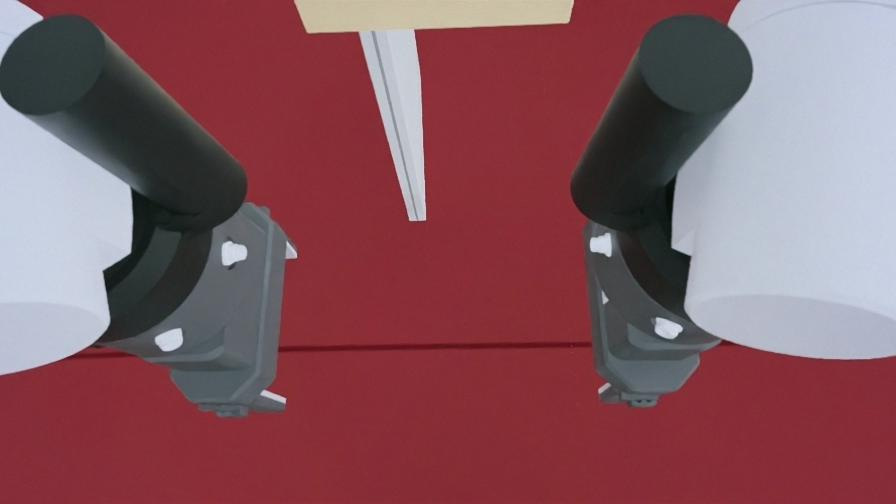

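>>> move(target={"side":"left","x":0.338,"y":0.20,"z":0.785,"quat_wxyz":[0.9986,-0.0523,0,-0.005]}, cameras=[])

>>> move(target={"side":"right","x":0.338,"y":-0.15,"z":0.785,"quat_wxyz":[0.9986,0.0523,0,0.0095]}, cameras=[])

>>> move(joints={"torso_squat_rad":0.05,"torso_shift_rad":0,"torso_pitch_rad":0.85}, cameras=["head_camera"])

Scene clock: 324.20 s.
Joint torques (N m): left_arm=[-10.46 7.79 10.29 -4.64 0.26 -0.45 -0.08] | right_arm=[-14.72 -7.06 -8.15 -5.27 -0.02 -0.09 -0.09]
External joint torques (N m): left_arm=[0.88 -2.84 1.8 -0.64 0.15 -0.21 -0.08] | right_arm=[-0.58 -0.82 -0.05 -0.26 -0.18 0.1 -0.09]
Motor temperatures (°C): left_arm=[31 28 32 36 34 32 37] | right_arm=[34 30 32 31 35 36 34]
Wrist force (N): left_arm=[1.1 1.5 -7.8] | right_arm=[-0.9 1.0 -5.6]
Wrist torque (N m): left_arm=[-0.29 0.23 0.14] | right_arm=[-0.15 0.03 -0.08]
Wrist force, peak (N): left_arm=[0.8 3.2 -8.3] | right_arm=[-0.9 0.9 -5.9]
move: done
base_odometry: x=+0.220 y=+1.211 heading=-0.002
lidar_m: 0.68 1.33 1.78 4.41 1.88 1.34 1.24 1.28 1.72 2.36 1.10 0.93
base_status: not commanded
joint_positions: torso_squat_rad=+0.350 torso_shift_rad=+0.000 torso_pitch_rad=+0.850 torso_yaw_rad=+0.000 left_shoulder_pitch_rad=-1.309 left_shoulder_roll_rad=+1.342 left_shoulder_yaw_rad=-0.947 left_elbow_rad=-2.059 left_forearm_roll_rad=+1.094 left_wrist_pitch_rad=+1.201 left_hand_roll_rad=+1.124 left_gripper_m=+0.099 right_shoulder_pitch_rad=-1.461 right_shoulder_roll_rad=-0.964 right_shoulder_yaw_rad=+0.993 right_elbow_rad=-1.973 right_forearm_roll_rad=-0.962 right_wrist_pitch_rad=+1.443 right_hand_roll_rad=-1.305 right_gripper_m=+0.099 head_pan_rad=+0.000 head_tilt_rad=+0.450
joint_status: all done
wheel_motors_off: 0
motor_effort: left_wheel=+9(9) right_wheel=-9(12)
chest: x=+0.0045 y=+0.0001 z=+1.1423 quat_wxyz=(+0.911, +0.000, +0.412, +0.000) (m; base frame)
left_hand: x=+0.3382 y=+0.2002 z=+0.7851 quat_wxyz=(+0.999, -0.051, -0.001, -0.005) (m; base frame)
left_hand_status: reached (checked arc, planned for 0.5 s): 0 mm and 0.1 deg off.
right_hand: x=+0.3379 y=-0.0869 z=+0.7848 quat_wxyz=(+0.999, +0.052, +0.000, +0.010) (m; base frame)
pictures: none
No camera images: "cameras" was empty.

Scene clock: 325.07 s.
Joint torques (N m): left_arm=[-10.55 8.39 10.4 -4.03 0.18 -0.53 -0.09] | right_arm=[-11.98 -8.46 -9.39 -5.42 0.03 -0.2 -0.14]
External joint torques (N m): left_arm=[0.79 -2.22 1.9 -0.03 0.07 -0.3 -0.09] | right_arm=[0.46 0.55 -1.19 -0.97 -0.12 -0.01 -0.14]
Motor temperatures (°C): left_arm=[31 28 32 36 34 32 37] | right_arm=[34 30 32 31 35 36 34]
Wrist force (N): left_arm=[0.9 1.8 -7.5] | right_arm=[-0.3 0.9 -5.4]
Wrist torque (N m): left_arm=[-0.31 0.19 0.14] | right_arm=[-0.09 0.10 -0.08]
Wrist force, peak (N): left_arm=[1.1 2.1 -8.6] | right_arm=[-1.1 1.8 -6.4]
move: done
base_odometry: x=+0.220 y=+1.211 heading=-0.002
lidar_m: 0.69 1.34 1.78 4.41 1.88 1.35 1.24 1.28 1.72 2.35 1.10 0.93
base_status: not commanded
joint_positions: torso_squat_rad=+0.350 torso_shift_rad=+0.000 torso_pitch_rad=+0.850 torso_yaw_rad=+0.000 left_shoulder_pitch_rad=-1.309 left_shoulder_roll_rad=+1.341 left_shoulder_yaw_rad=-0.947 left_elbow_rad=-2.059 left_forearm_roll_rad=+1.094 left_wrist_pitch_rad=+1.201 left_hand_roll_rad=+1.124 left_gripper_m=+0.099 right_shoulder_pitch_rad=-1.362 right_shoulder_roll_rad=-1.169 right_shoulder_yaw_rad=+0.943 right_elbow_rad=-2.043 right_forearm_roll_rad=-1.021 right_wrist_pitch_rad=+1.337 right_hand_roll_rad=-1.207 right_gripper_m=+0.099 head_pan_rad=+0.000 head_tilt_rad=+0.450
joint_status: all done
wheel_motors_off: 0
motor_effort: left_wheel=+9(10) right_wheel=-10(11)
chest: x=+0.0045 y=+0.0001 z=+1.1423 quat_wxyz=(+0.911, +0.000, +0.412, +0.000) (m; base frame)
left_hand: x=+0.3382 y=+0.2001 z=+0.7851 quat_wxyz=(+0.999, -0.051, -0.001, -0.005) (m; base frame)
right_hand: x=+0.3381 y=-0.1501 z=+0.7851 quat_wxyz=(+0.999, +0.051, -0.001, +0.009) (m; base frame)
right_hand_status: reached (checked arc, planned for 0.5 s): 0 mm and 0.2 deg off.
pictures: none
No camera images: "cameras" was empty.

Scene clock: 326.83 s.
Joint torques (N m): left_arm=[-10.63 8.42 10.28 -3.93 0.33 -0.59 -0.11] | right_arm=[-12.16 -8.4 -9.36 -5.33 -0.03 -0.16 -0.08]
External joint torques (N m): left_arm=[0.71 -2.18 1.79 0.07 0.22 -0.35 -0.1] | right_arm=[0.27 0.61 -1.16 -0.89 -0.18 0.03 -0.08]
Motor temperatures (°C): left_arm=[31 28 32 36 34 32 37] | right_arm=[34 30 32 31 35 36 34]
Wrist force (N): left_arm=[1.4 1.4 -8.0] | right_arm=[-0.5 0.7 -5.7]
Wrist torque (N m): left_arm=[-0.29 0.24 0.13] | right_arm=[-0.07 0.03 -0.10]
Wrist force, peak (N): left_arm=[0.9 1.7 -8.2] | right_arm=[-0.8 1.5 -6.0]
move: done
base_odometry: x=+0.220 y=+1.211 heading=-0.002
lidar_m: 0.68 1.33 1.77 4.41 1.90 1.34 1.25 1.29 1.73 2.36 1.09 0.94
base_status: not commanded
joint_positions: torso_squat_rad=+0.050 torso_shift_rad=+0.000 torso_pitch_rad=+0.850 torso_yaw_rad=+0.000 left_shoulder_pitch_rad=-1.309 left_shoulder_roll_rad=+1.341 left_shoulder_yaw_rad=-0.947 left_elbow_rad=-2.059 left_forearm_roll_rad=+1.094 left_wrist_pitch_rad=+1.201 left_hand_roll_rad=+1.124 left_gripper_m=+0.099 right_shoulder_pitch_rad=-1.362 right_shoulder_roll_rad=-1.169 right_shoulder_yaw_rad=+0.943 right_elbow_rad=-2.043 right_forearm_roll_rad=-1.021 right_wrist_pitch_rad=+1.337 right_hand_roll_rad=-1.207 right_gripper_m=+0.099 head_pan_rad=+0.000 head_tilt_rad=+0.450
joint_status: all done
wheel_motors_off: 0
motor_effort: left_wheel=+9(9) right_wheel=-9(11)
chest: x=+0.0045 y=+0.0001 z=+1.1838 quat_wxyz=(+0.911, +0.000, +0.412, +0.000) (m; base frame)
left_hand: x=+0.3382 y=+0.2001 z=+0.8267 quat_wxyz=(+0.999, -0.051, -0.001, -0.005) (m; base frame)
right_hand: x=+0.3381 y=-0.1501 z=+0.8266 quat_wxyz=(+0.999, +0.051, +0.000, +0.009) (m; base frame)
pictures: head_camera
camera_calibration:
head_camera: T_world_to_cam=[[-0.0189401, -0.999502, -0.0252419, 0.0351211], [-0.946498, 0.026059, -0.321656, 0.629822], [0.322153, 0.0177992, -0.94652, 1.12043], [0, 0, 0, 1]] pos_world=[0.235842, -0.00125154, 1.26398]

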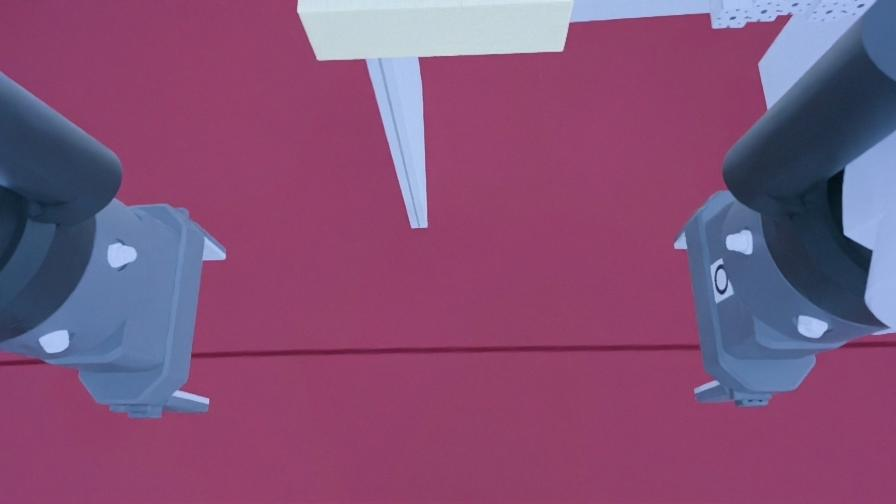

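>>> move(base={"x_m_s":0.25,"for_s":1.5333}, joints={"head_tilt_rad":0.15}, cameras=["head_camera"])

Scene clock: 330.27 s.
Joint torques (N m): left_arm=[-10.39 8.51 10.25 -3.79 0.15 -0.54 -0.05] | right_arm=[-12.68 -8.27 -8.74 -4.94 -0.08 -0.12 -0.13]
External joint torques (N m): left_arm=[0.95 -2.09 1.75 0.21 0.03 -0.3 -0.05] | right_arm=[-0.24 0.74 -0.54 -0.49 -0.23 0.07 -0.14]
Motor temperatures (°C): left_arm=[31 28 32 36 34 32 37] | right_arm=[34 30 32 31 35 36 34]
Wrist force (N): left_arm=[1.1 1.1 -7.2] | right_arm=[-0.4 1.2 -5.3]
Wrist torque (N m): left_arm=[-0.26 0.17 0.08] | right_arm=[-0.12 0.08 -0.11]
Wrist force, peak (N): left_arm=[1.3 1.7 -8.5] | right_arm=[-0.6 1.3 -6.1]
move: done
base_odometry: x=+0.604 y=+1.211 heading=-0.001
lidar_m: 0.31 0.30 1.25 3.20 2.44 1.75 1.63 1.67 2.24 1.09 0.68 0.83
base_status: done (sent for 1.53 of 1.53 s)
joint_positions: torso_squat_rad=+0.050 torso_shift_rad=+0.000 torso_pitch_rad=+0.850 torso_yaw_rad=+0.000 left_shoulder_pitch_rad=-1.309 left_shoulder_roll_rad=+1.341 left_shoulder_yaw_rad=-0.946 left_elbow_rad=-2.059 left_forearm_roll_rad=+1.094 left_wrist_pitch_rad=+1.201 left_hand_roll_rad=+1.124 left_gripper_m=+0.099 right_shoulder_pitch_rad=-1.362 right_shoulder_roll_rad=-1.169 right_shoulder_yaw_rad=+0.943 right_elbow_rad=-2.043 right_forearm_roll_rad=-1.021 right_wrist_pitch_rad=+1.337 right_hand_roll_rad=-1.207 right_gripper_m=+0.099 head_pan_rad=+0.000 head_tilt_rad=+0.150
joint_status: all done
wheel_motors_off: 0
motor_effort: left_wheel=+3(32) right_wheel=-5(37)
chest: x=+0.0045 y=+0.0001 z=+1.1838 quat_wxyz=(+0.911, +0.000, +0.412, +0.000) (m; base frame)
left_hand: x=+0.3382 y=+0.2001 z=+0.8267 quat_wxyz=(+0.999, -0.052, -0.001, -0.005) (m; base frame)
right_hand: x=+0.3381 y=-0.1501 z=+0.8266 quat_wxyz=(+0.999, +0.051, +0.000, +0.009) (m; base frame)
pictures: head_camera
camera_calibration:
head_camera: T_world_to_cam=[[-0.010615, -0.999503, -0.0296969, 0.0395003], [-0.809186, 0.0260338, -0.586976, 0.951326], [0.587457, 0.0177996, -0.80906, 0.896885], [0, 0, 0, 1]] pos_world=[0.243337, -0.00125022, 1.28521]

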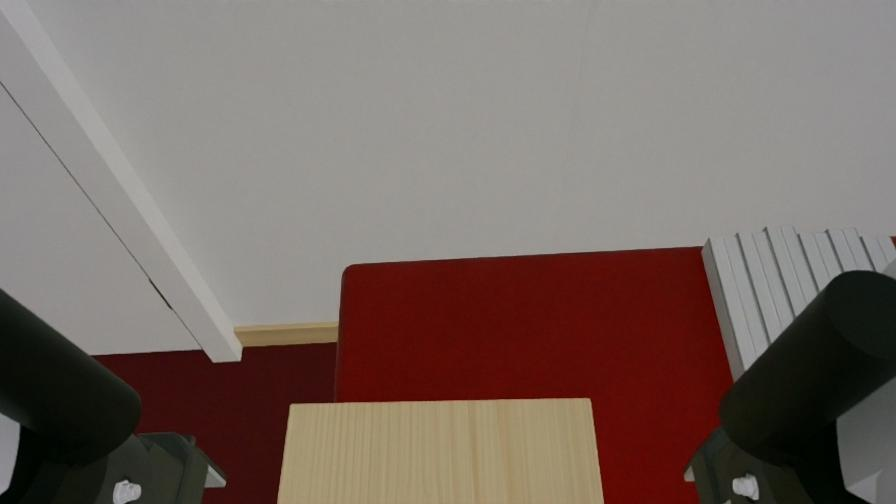

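>>> move(target={"side":"left","x":0.335,"y":0.185,"z":0.782,"quat_wxyz":[0.9986,-0.0523,0,-0.005]}, cameras=[])

>>> move(target={"side":"right","x":0.335,"y":-0.125,"z":0.782,"quat_wxyz":[0.9986,0.0523,0,0.0095]}, cameras=["head_camera","left_wrist_camera"])

Scene clock: 332.40 s.
Joint torques (N m): left_arm=[-10.53 8.67 9.03 -4.31 0.1 -0.58 -0.15] | right_arm=[-12.5 -8.46 -9.22 -4.78 -0.06 -0.1 -0.1]
External joint torques (N m): left_arm=[1.02 -1.08 0.96 0.37 -0.01 -0.34 -0.14] | right_arm=[-0.06 0.55 -1.02 -0.34 -0.21 0.09 -0.1]
Motor temperatures (°C): left_arm=[31 28 32 36 34 32 37] | right_arm=[34 30 32 31 35 36 34]
Wrist force (N): left_arm=[0.7 1.7 -8.1] | right_arm=[-0.5 0.8 -5.1]
Wrist torque (N m): left_arm=[-0.30 0.18 0.10] | right_arm=[-0.09 0.04 -0.10]
Wrist force, peak (N): left_arm=[1.3 1.6 -8.9] | right_arm=[-0.4 1.8 -6.1]
move: done
base_odometry: x=+0.604 y=+1.211 heading=-0.001
lidar_m: 0.31 0.29 1.23 3.22 2.44 1.75 1.62 1.67 2.24 1.11 0.69 0.86
base_status: not commanded
joint_positions: torso_squat_rad=+0.050 torso_shift_rad=+0.000 torso_pitch_rad=+0.850 torso_yaw_rad=+0.000 left_shoulder_pitch_rad=-1.283 left_shoulder_roll_rad=+1.216 left_shoulder_yaw_rad=-1.002 left_elbow_rad=-1.943 left_forearm_roll_rad=+0.988 left_wrist_pitch_rad=+1.159 left_hand_roll_rad=+1.122 left_gripper_m=+0.099 right_shoulder_pitch_rad=-1.362 right_shoulder_roll_rad=-1.169 right_shoulder_yaw_rad=+0.943 right_elbow_rad=-2.044 right_forearm_roll_rad=-1.021 right_wrist_pitch_rad=+1.337 right_hand_roll_rad=-1.207 right_gripper_m=+0.099 head_pan_rad=+0.000 head_tilt_rad=+0.150
joint_status: all done
wheel_motors_off: 0
motor_effort: left_wheel=+5(6) right_wheel=-3(7)
chest: x=+0.0045 y=+0.0001 z=+1.1838 quat_wxyz=(+0.911, +0.000, +0.412, +0.000) (m; base frame)
left_hand: x=+0.3347 y=+0.1850 z=+0.7824 quat_wxyz=(+0.999, -0.052, +0.000, -0.005) (m; base frame)
left_hand_status: reached (checked arc, planned for 0.4 s): 1 mm and 0.0 deg off.
right_hand: x=+0.3381 y=-0.1501 z=+0.8267 quat_wxyz=(+0.999, +0.051, -0.001, +0.009) (m; base frame)
pictures: none
No camera images: "cameras" was empty.

Scene clock: 333.17 s.
Joint torques (N m): left_arm=[-10.86 8.14 8.97 -4.27 0.15 -0.54 -0.07] | right_arm=[-13.11 -8.18 -7.3 -5.35 -0.07 -0.09 0.11]
External joint torques (N m): left_arm=[0.69 -1.61 0.9 0.4 0.03 -0.29 -0.07] | right_arm=[-0.31 -0.55 0.42 -0.24 -0.22 0.1 0.11]
Motor temperatures (°C): left_arm=[31 28 32 36 34 32 37] | right_arm=[34 30 32 31 35 36 34]
Wrist force (N): left_arm=[0.6 1.6 -7.5] | right_arm=[-0.5 1.0 -5.6]
Wrist torque (N m): left_arm=[-0.31 0.15 0.08] | right_arm=[-0.10 0.05 -0.05]
Wrist force, peak (N): left_arm=[1.8 1.5 -8.4] | right_arm=[-1.6 0.3 -7.0]
move: done
base_odometry: x=+0.604 y=+1.211 heading=-0.001
lidar_m: 0.30 0.29 1.24 3.22 2.44 1.73 1.63 1.67 2.25 1.08 0.69 0.85
base_status: not commanded
joint_positions: torso_squat_rad=+0.050 torso_shift_rad=+0.000 torso_pitch_rad=+0.850 torso_yaw_rad=+0.000 left_shoulder_pitch_rad=-1.283 left_shoulder_roll_rad=+1.216 left_shoulder_yaw_rad=-1.002 left_elbow_rad=-1.943 left_forearm_roll_rad=+0.988 left_wrist_pitch_rad=+1.159 left_hand_roll_rad=+1.122 left_gripper_m=+0.099 right_shoulder_pitch_rad=-1.346 right_shoulder_roll_rad=-1.028 right_shoulder_yaw_rad=+1.008 right_elbow_rad=-1.909 right_forearm_roll_rad=-0.911 right_wrist_pitch_rad=+1.293 right_hand_roll_rad=-1.206 right_gripper_m=+0.099 head_pan_rad=+0.000 head_tilt_rad=+0.150
joint_status: all done
wheel_motors_off: 0
motor_effort: left_wheel=+4(5) right_wheel=-2(6)
chest: x=+0.0045 y=+0.0001 z=+1.1838 quat_wxyz=(+0.911, +0.000, +0.412, +0.000) (m; base frame)
left_hand: x=+0.3347 y=+0.1851 z=+0.7824 quat_wxyz=(+0.999, -0.052, +0.000, -0.005) (m; base frame)
right_hand: x=+0.3346 y=-0.1251 z=+0.7825 quat_wxyz=(+0.999, +0.052, +0.000, +0.010) (m; base frame)
right_hand_status: reached (checked arc, planned for 0.4 s): 1 mm and 0.0 deg off.
pictures: head_camera, left_wrist_camera
camera_calibration:
head_camera: T_world_to_cam=[[-0.0105738, -0.999503, -0.0297136, 0.0395362], [-0.80914, 0.0260117, -0.587039, 0.951365], [0.58752, 0.0178352, -0.809013, 0.896872], [0, 0, 0, 1]] pos_world=[0.243275, -0.00122601, 1.28524]
left_wrist_camera: T_world_to_cam=[[0.999818, 0.0158146, -0.0106609, -0.329822], [0.0190711, -0.83541, 0.549297, -0.252464], [-0.000219298, -0.5494, -0.835559, 0.828029], [0, 0, 0, 1]] pos_world=[0.334759, 0.249224, 0.827029]

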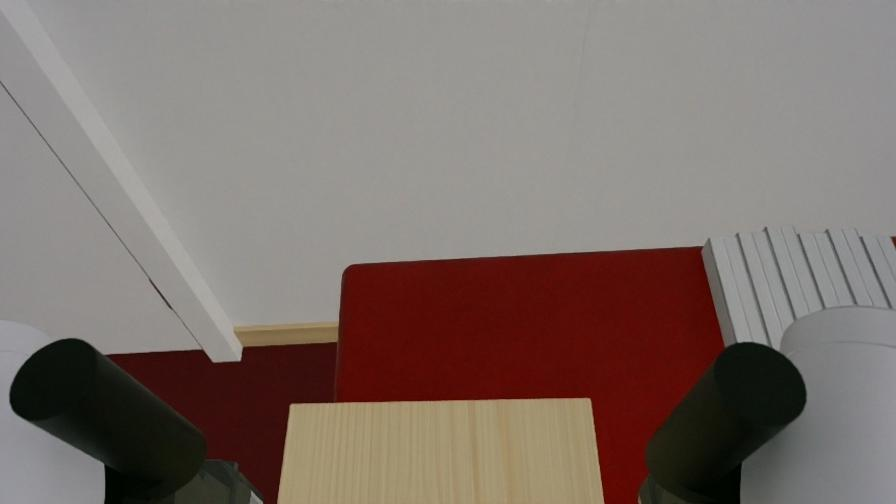

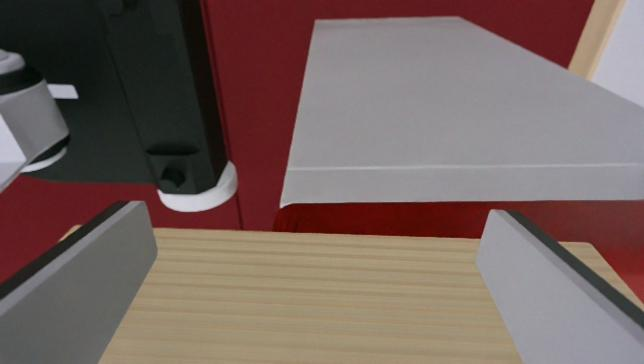

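Centered well enough. Squeeze.

>>> move(target={"side":"left","x":0.335,"y":0.161,"z":0.782,"quat_wxyz":[0.9986,-0.0523,0,-0.005]}, cameras=[])

>>> move(target={"side":"right","x":0.335,"y":-0.102,"z":0.782,"quat_wxyz":[0.9986,0.0523,0,0.0095]}, cameras=[])

>>> move(target={"side":"left","x":0.335,"y":0.151,"z":0.782,"quat_wxyz":[0.9986,-0.0523,0,-0.005]}, cameras=[])

>>> move(target={"side":"right","x":0.335,"y":-0.09,"z":0.782,"quat_wxyz":[0.9986,0.0523,0,0.0095]}, cameras=[])

Scene clock: 335.63 s.
Joint torques (N m): left_arm=[-12.2 6.1 8.59 -5.01 0.24 -0.93 -0.13] | right_arm=[-13.1 -7.74 -7.03 -5.54 0.01 -0.16 0.06]
External joint torques (N m): left_arm=[-0.08 -2.6 0.53 -0.02 0.13 -0.69 -0.13] | right_arm=[-0.31 -0.1 0.7 -0.43 -0.14 0.03 0.06]
Motor temperatures (°C): left_arm=[31 28 32 36 34 32 37] | right_arm=[34 30 32 31 35 36 34]
Wrist force (N): left_arm=[0.6 4.9 -6.7] | right_arm=[-0.4 0.6 -5.4]
Wrist torque (N m): left_arm=[-0.30 0.22 0.27] | right_arm=[-0.07 0.05 -0.10]
Wrist force, peak (N): left_arm=[0.1 5.0 -8.8] | right_arm=[-0.5 0.9 -6.3]
move: done
base_odometry: x=+0.604 y=+1.211 heading=-0.001
lidar_m: 0.30 0.31 1.25 3.21 2.44 1.76 1.62 1.68 2.25 1.11 0.69 0.86
base_status: not commanded
joint_positions: torso_squat_rad=+0.050 torso_shift_rad=+0.000 torso_pitch_rad=+0.850 torso_yaw_rad=+0.000 left_shoulder_pitch_rad=-1.317 left_shoulder_roll_rad=+1.145 left_shoulder_yaw_rad=-1.014 left_elbow_rad=-1.932 left_forearm_roll_rad=+0.958 left_wrist_pitch_rad=+1.210 left_hand_roll_rad=+1.167 left_gripper_m=+0.099 right_shoulder_pitch_rad=-1.346 right_shoulder_roll_rad=-1.028 right_shoulder_yaw_rad=+1.008 right_elbow_rad=-1.909 right_forearm_roll_rad=-0.911 right_wrist_pitch_rad=+1.293 right_hand_roll_rad=-1.206 right_gripper_m=+0.099 head_pan_rad=+0.000 head_tilt_rad=+0.150
joint_status: all done
wheel_motors_off: 0
motor_effort: left_wheel=+5(6) right_wheel=-4(5)
chest: x=+0.0045 y=+0.0001 z=+1.1838 quat_wxyz=(+0.911, +0.000, +0.412, +0.000) (m; base frame)
left_hand: x=+0.3351 y=+0.1612 z=+0.7820 quat_wxyz=(+0.999, -0.052, +0.000, -0.005) (m; base frame)
left_hand_status: reached (checked arc, planned for 0.3 s): 0 mm and 0.0 deg off.
right_hand: x=+0.3346 y=-0.1251 z=+0.7825 quat_wxyz=(+0.999, +0.052, +0.000, +0.010) (m; base frame)
pictures: none
No camera images: "cameras" was empty.

Scene clock: 336.30 s.
Joint torques (N m): left_arm=[-11.98 5.89 8.84 -5.2 0.15 -1.04 -0.06] | right_arm=[-14.73 -6.58 -6.6 -5.15 0.13 -0.14 -0.18]
External joint torques (N m): left_arm=[0.15 -2.8 0.78 -0.22 0.04 -0.8 -0.06] | right_arm=[-1.34 0.01 1.07 0.16 -0.02 0.06 -0.18]
Motor temperatures (°C): left_arm=[31 28 32 36 34 32 37] | right_arm=[34 30 32 31 35 36 34]
Wrist force (N): left_arm=[0.5 4.4 -7.0] | right_arm=[-0.5 0.9 -5.2]
Wrist torque (N m): left_arm=[-0.35 0.17 0.23] | right_arm=[-0.09 0.04 -0.08]
Wrist force, peak (N): left_arm=[0.6 4.7 -8.6] | right_arm=[-1.2 1.9 -5.7]
move: done
base_odometry: x=+0.604 y=+1.211 heading=-0.001
lidar_m: 0.31 0.30 1.24 3.22 2.44 1.75 1.62 1.68 2.25 1.09 0.68 0.85
base_status: not commanded
joint_positions: torso_squat_rad=+0.050 torso_shift_rad=+0.000 torso_pitch_rad=+0.850 torso_yaw_rad=+0.000 left_shoulder_pitch_rad=-1.317 left_shoulder_roll_rad=+1.145 left_shoulder_yaw_rad=-1.014 left_elbow_rad=-1.932 left_forearm_roll_rad=+0.958 left_wrist_pitch_rad=+1.210 left_hand_roll_rad=+1.167 left_gripper_m=+0.099 right_shoulder_pitch_rad=-1.379 right_shoulder_roll_rad=-0.955 right_shoulder_yaw_rad=+1.022 right_elbow_rad=-1.879 right_forearm_roll_rad=-0.891 right_wrist_pitch_rad=+1.329 right_hand_roll_rad=-1.237 right_gripper_m=+0.099 head_pan_rad=+0.000 head_tilt_rad=+0.150
joint_status: all done
wheel_motors_off: 0
motor_effort: left_wheel=+6(6) right_wheel=-5(6)
chest: x=+0.0045 y=+0.0001 z=+1.1838 quat_wxyz=(+0.911, +0.000, +0.412, +0.000) (m; base frame)
left_hand: x=+0.3351 y=+0.1613 z=+0.7820 quat_wxyz=(+0.999, -0.052, +0.000, -0.005) (m; base frame)
right_hand: x=+0.3349 y=-0.1019 z=+0.7820 quat_wxyz=(+0.999, +0.052, +0.000, +0.009) (m; base frame)
right_hand_status: reached (checked arc, planned for 0.3 s): 0 mm and 0.0 deg off.
pictures: none
No camera images: "cameras" was empty.

Scene clock: 337.07 s.
Joint torques (N m): left_arm=[-13.24 1.34 8.7 -8.1 0.95 -3.07 -0.52] | right_arm=[-14.82 -4.04 -6.93 -7.13 -0.12 -1.74 -0.03]
External joint torques (N m): left_arm=[-0.89 -6.95 0.65 -3.01 0.84 -2.83 -0.52] | right_arm=[-1.44 2.57 0.74 -1.82 -0.27 -1.54 -0.03]
Motor temperatures (°C): left_arm=[31 28 32 36 34 32 37] | right_arm=[34 30 32 31 35 36 34]
Wrist force (N): left_arm=[1.4 13.7 -6.6] | right_arm=[-1.3 -6.3 -2.4]
Wrist torque (N m): left_arm=[-0.41 0.19 0.78] | right_arm=[0.03 -0.11 -0.47]
Wrist force, peak (N): left_arm=[0.4 17.4 -4.2] | right_arm=[-1.8 -7.9 -2.3]
move: done
base_odometry: x=+0.604 y=+1.211 heading=-0.001
lidar_m: 0.30 0.31 1.24 3.22 2.45 1.73 1.63 1.69 2.25 1.10 0.69 0.86
base_status: not commanded
joint_positions: torso_squat_rad=+0.050 torso_shift_rad=+0.000 torso_pitch_rad=+0.850 torso_yaw_rad=+0.000 left_shoulder_pitch_rad=-1.330 left_shoulder_roll_rad=+1.117 left_shoulder_yaw_rad=-1.020 left_elbow_rad=-1.927 left_forearm_roll_rad=+0.947 left_wrist_pitch_rad=+1.230 left_hand_roll_rad=+1.184 left_gripper_m=+0.099 right_shoulder_pitch_rad=-1.379 right_shoulder_roll_rad=-0.956 right_shoulder_yaw_rad=+1.022 right_elbow_rad=-1.878 right_forearm_roll_rad=-0.891 right_wrist_pitch_rad=+1.329 right_hand_roll_rad=-1.237 right_gripper_m=+0.099 head_pan_rad=+0.000 head_tilt_rad=+0.150
joint_status: all done
wheel_motors_off: 0
motor_effort: left_wheel=+5(7) right_wheel=-5(7)
chest: x=+0.0044 y=+0.0001 z=+1.1839 quat_wxyz=(+0.911, +0.000, +0.412, +0.000) (m; base frame)
left_hand: x=+0.3352 y=+0.1522 z=+0.7821 quat_wxyz=(+0.999, -0.051, +0.000, -0.004) (m; base frame)
left_hand_status: reached (checked arc, planned for 0.2 s): 1 mm and 0.1 deg off.
right_hand: x=+0.3351 y=-0.1024 z=+0.7819 quat_wxyz=(+0.999, +0.052, +0.000, +0.009) (m; base frame)
pictures: none
No camera images: "cameras" was empty.

Scene clock: 337.67 s.
Joint torques (N m): left_arm=[-17.55 -9.58 11.17 -14.98 1.91 -8.19 -1.74] | right_arm=[-19.61 18.68 -5.76 -17.13 -3.1 -8.97 2.14]
External joint torques (N m): left_arm=[-5.21 -17.93 3.12 -9.91 1.8 -7.96 -1.74] | right_arm=[-5.95 24.89 1.89 -11.78 -3.26 -8.79 2.14]
Motor temperatures (°C): left_arm=[31 28 32 36 34 33 37] | right_arm=[34 30 32 31 35 36 34]
Wrist force (N): left_arm=[-0.9 37.1 -0.7] | right_arm=[-0.9 -45.1 11.3]
Wrist torque (N m): left_arm=[-0.70 -0.10 2.08] | right_arm=[0.87 -0.84 -2.62]
Wrist force, peak (N): left_arm=[-0.6 44.7 -1.9] | right_arm=[-0.2 -53.5 15.0]
move: done
base_odometry: x=+0.604 y=+1.211 heading=-0.002
lidar_m: 0.31 0.30 1.23 3.21 2.45 1.73 1.63 1.68 2.24 1.10 0.69 0.84
base_status: not commanded
joint_positions: torso_squat_rad=+0.050 torso_shift_rad=+0.000 torso_pitch_rad=+0.850 torso_yaw_rad=+0.000 left_shoulder_pitch_rad=-1.329 left_shoulder_roll_rad=+1.119 left_shoulder_yaw_rad=-1.020 left_elbow_rad=-1.925 left_forearm_roll_rad=+0.947 left_wrist_pitch_rad=+1.231 left_hand_roll_rad=+1.185 left_gripper_m=+0.099 right_shoulder_pitch_rad=-1.394 right_shoulder_roll_rad=-0.926 right_shoulder_yaw_rad=+1.029 right_elbow_rad=-1.862 right_forearm_roll_rad=-0.880 right_wrist_pitch_rad=+1.348 right_hand_roll_rad=-1.253 right_gripper_m=+0.099 head_pan_rad=+0.000 head_tilt_rad=+0.150
joint_status: all done
wheel_motors_off: 0
motor_effort: left_wheel=+3(6) right_wheel=-3(7)
chest: x=+0.0042 y=+0.0000 z=+1.1840 quat_wxyz=(+0.911, +0.000, +0.412, +0.000) (m; base frame)
left_hand: x=+0.3353 y=+0.1544 z=+0.7817 quat_wxyz=(+0.999, -0.049, +0.000, -0.003) (m; base frame)
right_hand: x=+0.3361 y=-0.0949 z=+0.7817 quat_wxyz=(+0.999, +0.048, -0.001, +0.007) (m; base frame)
right_hand_status: reached (checked arc, planned for 0.2 s): 5 mm and 0.6 deg off.
pictures: none
No camera images: "cameras" was empty.

>>> move(target={"side":"left","x":0.335,"y":0.151,"z":0.782,"quat_wxyz":[0.9986,-0.0523,0,0.003]}, cameras=[])

>>> move(target={"side":"right","x":0.335,"y":-0.09,"z":0.782,"quat_wxyz":[0.9986,0.0523,0,0.0015]}, cameras=[])

Scene clock: 340.17 s.
Joint torques (N m): left_arm=[-18.16 -9.31 14.7 -12.38 1.78 -9.11 1.87] | right_arm=[-17.55 18.1 -6 -17.38 -4.85 -8.57 0.58]
External joint torques (N m): left_arm=[-5.84 -17.65 6.66 -7.29 1.67 -8.88 1.87] | right_arm=[-3.88 24.3 1.66 -12.02 -5.01 -8.39 0.58]
Motor temperatures (°C): left_arm=[31 28 32 36 34 33 37] | right_arm=[34 30 32 31 35 37 34]
Wrist force (N): left_arm=[-5.7 38.6 0.4] | right_arm=[5.1 -44.0 7.7]
Wrist torque (N m): left_arm=[-0.70 0.70 -2.07] | right_arm=[0.83 -1.02 -0.45]
Wrist force, peak (N): left_arm=[-6.2 39.7 0.9] | right_arm=[-1.0 -46.0 11.6]
move: done
base_odometry: x=+0.604 y=+1.211 heading=-0.002
lidar_m: 0.32 0.30 1.26 3.21 2.45 1.73 1.63 1.68 2.23 1.10 0.69 0.86
base_status: not commanded
joint_positions: torso_squat_rad=+0.050 torso_shift_rad=+0.000 torso_pitch_rad=+0.849 torso_yaw_rad=+0.000 left_shoulder_pitch_rad=-1.326 left_shoulder_roll_rad=+1.117 left_shoulder_yaw_rad=-1.018 left_elbow_rad=-1.924 left_forearm_roll_rad=+0.945 left_wrist_pitch_rad=+1.232 left_hand_roll_rad=+1.198 left_gripper_m=+0.099 right_shoulder_pitch_rad=-1.394 right_shoulder_roll_rad=-0.926 right_shoulder_yaw_rad=+1.029 right_elbow_rad=-1.861 right_forearm_roll_rad=-0.880 right_wrist_pitch_rad=+1.348 right_hand_roll_rad=-1.252 right_gripper_m=+0.099 head_pan_rad=+0.000 head_tilt_rad=+0.150
joint_status: all done
wheel_motors_off: 0
motor_effort: left_wheel=+3(4) right_wheel=-1(3)
chest: x=+0.0042 y=+0.0000 z=+1.1840 quat_wxyz=(+0.911, +0.000, +0.412, +0.000) (m; base frame)
left_hand: x=+0.3348 y=+0.1545 z=+0.7811 quat_wxyz=(+0.999, -0.048, +0.001, +0.004) (m; base frame)
left_hand_status: reached (checked arc, planned for 0.1 s): 4 mm and 0.5 deg off.
right_hand: x=+0.3364 y=-0.0948 z=+0.7818 quat_wxyz=(+0.999, +0.048, -0.001, +0.007) (m; base frame)
pictures: none
No camera images: "cameras" was empty.

Scene clock: 340.70 s.
Joint torques (N m): left_arm=[-18.65 -10.29 15.08 -13.25 3.27 -9.5 2.05] | right_arm=[-20.1 18.82 -11.44 -15.6 -2.7 -10.53 -2.5]
External joint torques (N m): left_arm=[-6.33 -18.64 7.05 -8.17 3.16 -9.27 2.05] | right_arm=[-6.46 24.99 -3.83 -10.23 -2.85 -10.35 -2.5]
Motor temperatures (°C): left_arm=[31 28 32 36 34 33 37] | right_arm=[34 30 32 31 35 37 34]
Wrist force (N): left_arm=[-1.1 41.3 -3.7] | right_arm=[-4.1 -48.5 6.2]
Wrist torque (N m): left_arm=[-0.52 0.44 -2.23] | right_arm=[0.83 0.59 2.67]
Wrist force, peak (N): left_arm=[-1.3 44.0 -4.9] | right_arm=[-6.4 -50.6 6.1]
move: done
base_odometry: x=+0.604 y=+1.211 heading=-0.002
lidar_m: 0.30 0.30 1.25 3.20 2.45 1.74 1.63 1.68 2.24 1.11 0.69 0.86
base_status: not commanded
joint_positions: torso_squat_rad=+0.050 torso_shift_rad=+0.000 torso_pitch_rad=+0.850 torso_yaw_rad=+0.000 left_shoulder_pitch_rad=-1.326 left_shoulder_roll_rad=+1.118 left_shoulder_yaw_rad=-1.019 left_elbow_rad=-1.924 left_forearm_roll_rad=+0.945 left_wrist_pitch_rad=+1.232 left_hand_roll_rad=+1.198 left_gripper_m=+0.099 right_shoulder_pitch_rad=-1.391 right_shoulder_roll_rad=-0.922 right_shoulder_yaw_rad=+1.028 right_elbow_rad=-1.859 right_forearm_roll_rad=-0.878 right_wrist_pitch_rad=+1.350 right_hand_roll_rad=-1.265 right_gripper_m=+0.099 head_pan_rad=+0.000 head_tilt_rad=+0.150
joint_status: all done
wheel_motors_off: 0
motor_effort: left_wheel=+4(4) right_wheel=-1(3)
chest: x=+0.0042 y=+0.0000 z=+1.1839 quat_wxyz=(+0.911, +0.000, +0.412, +0.000) (m; base frame)
left_hand: x=+0.3349 y=+0.1547 z=+0.7810 quat_wxyz=(+0.999, -0.048, +0.001, +0.004) (m; base frame)
right_hand: x=+0.3357 y=-0.0947 z=+0.7807 quat_wxyz=(+0.999, +0.047, +0.000, +0.000) (m; base frame)
right_hand_status: reached (checked arc, planned for 0.1 s): 5 mm and 0.6 deg off.
pictures: none
No camera images: "cameras" was empty.


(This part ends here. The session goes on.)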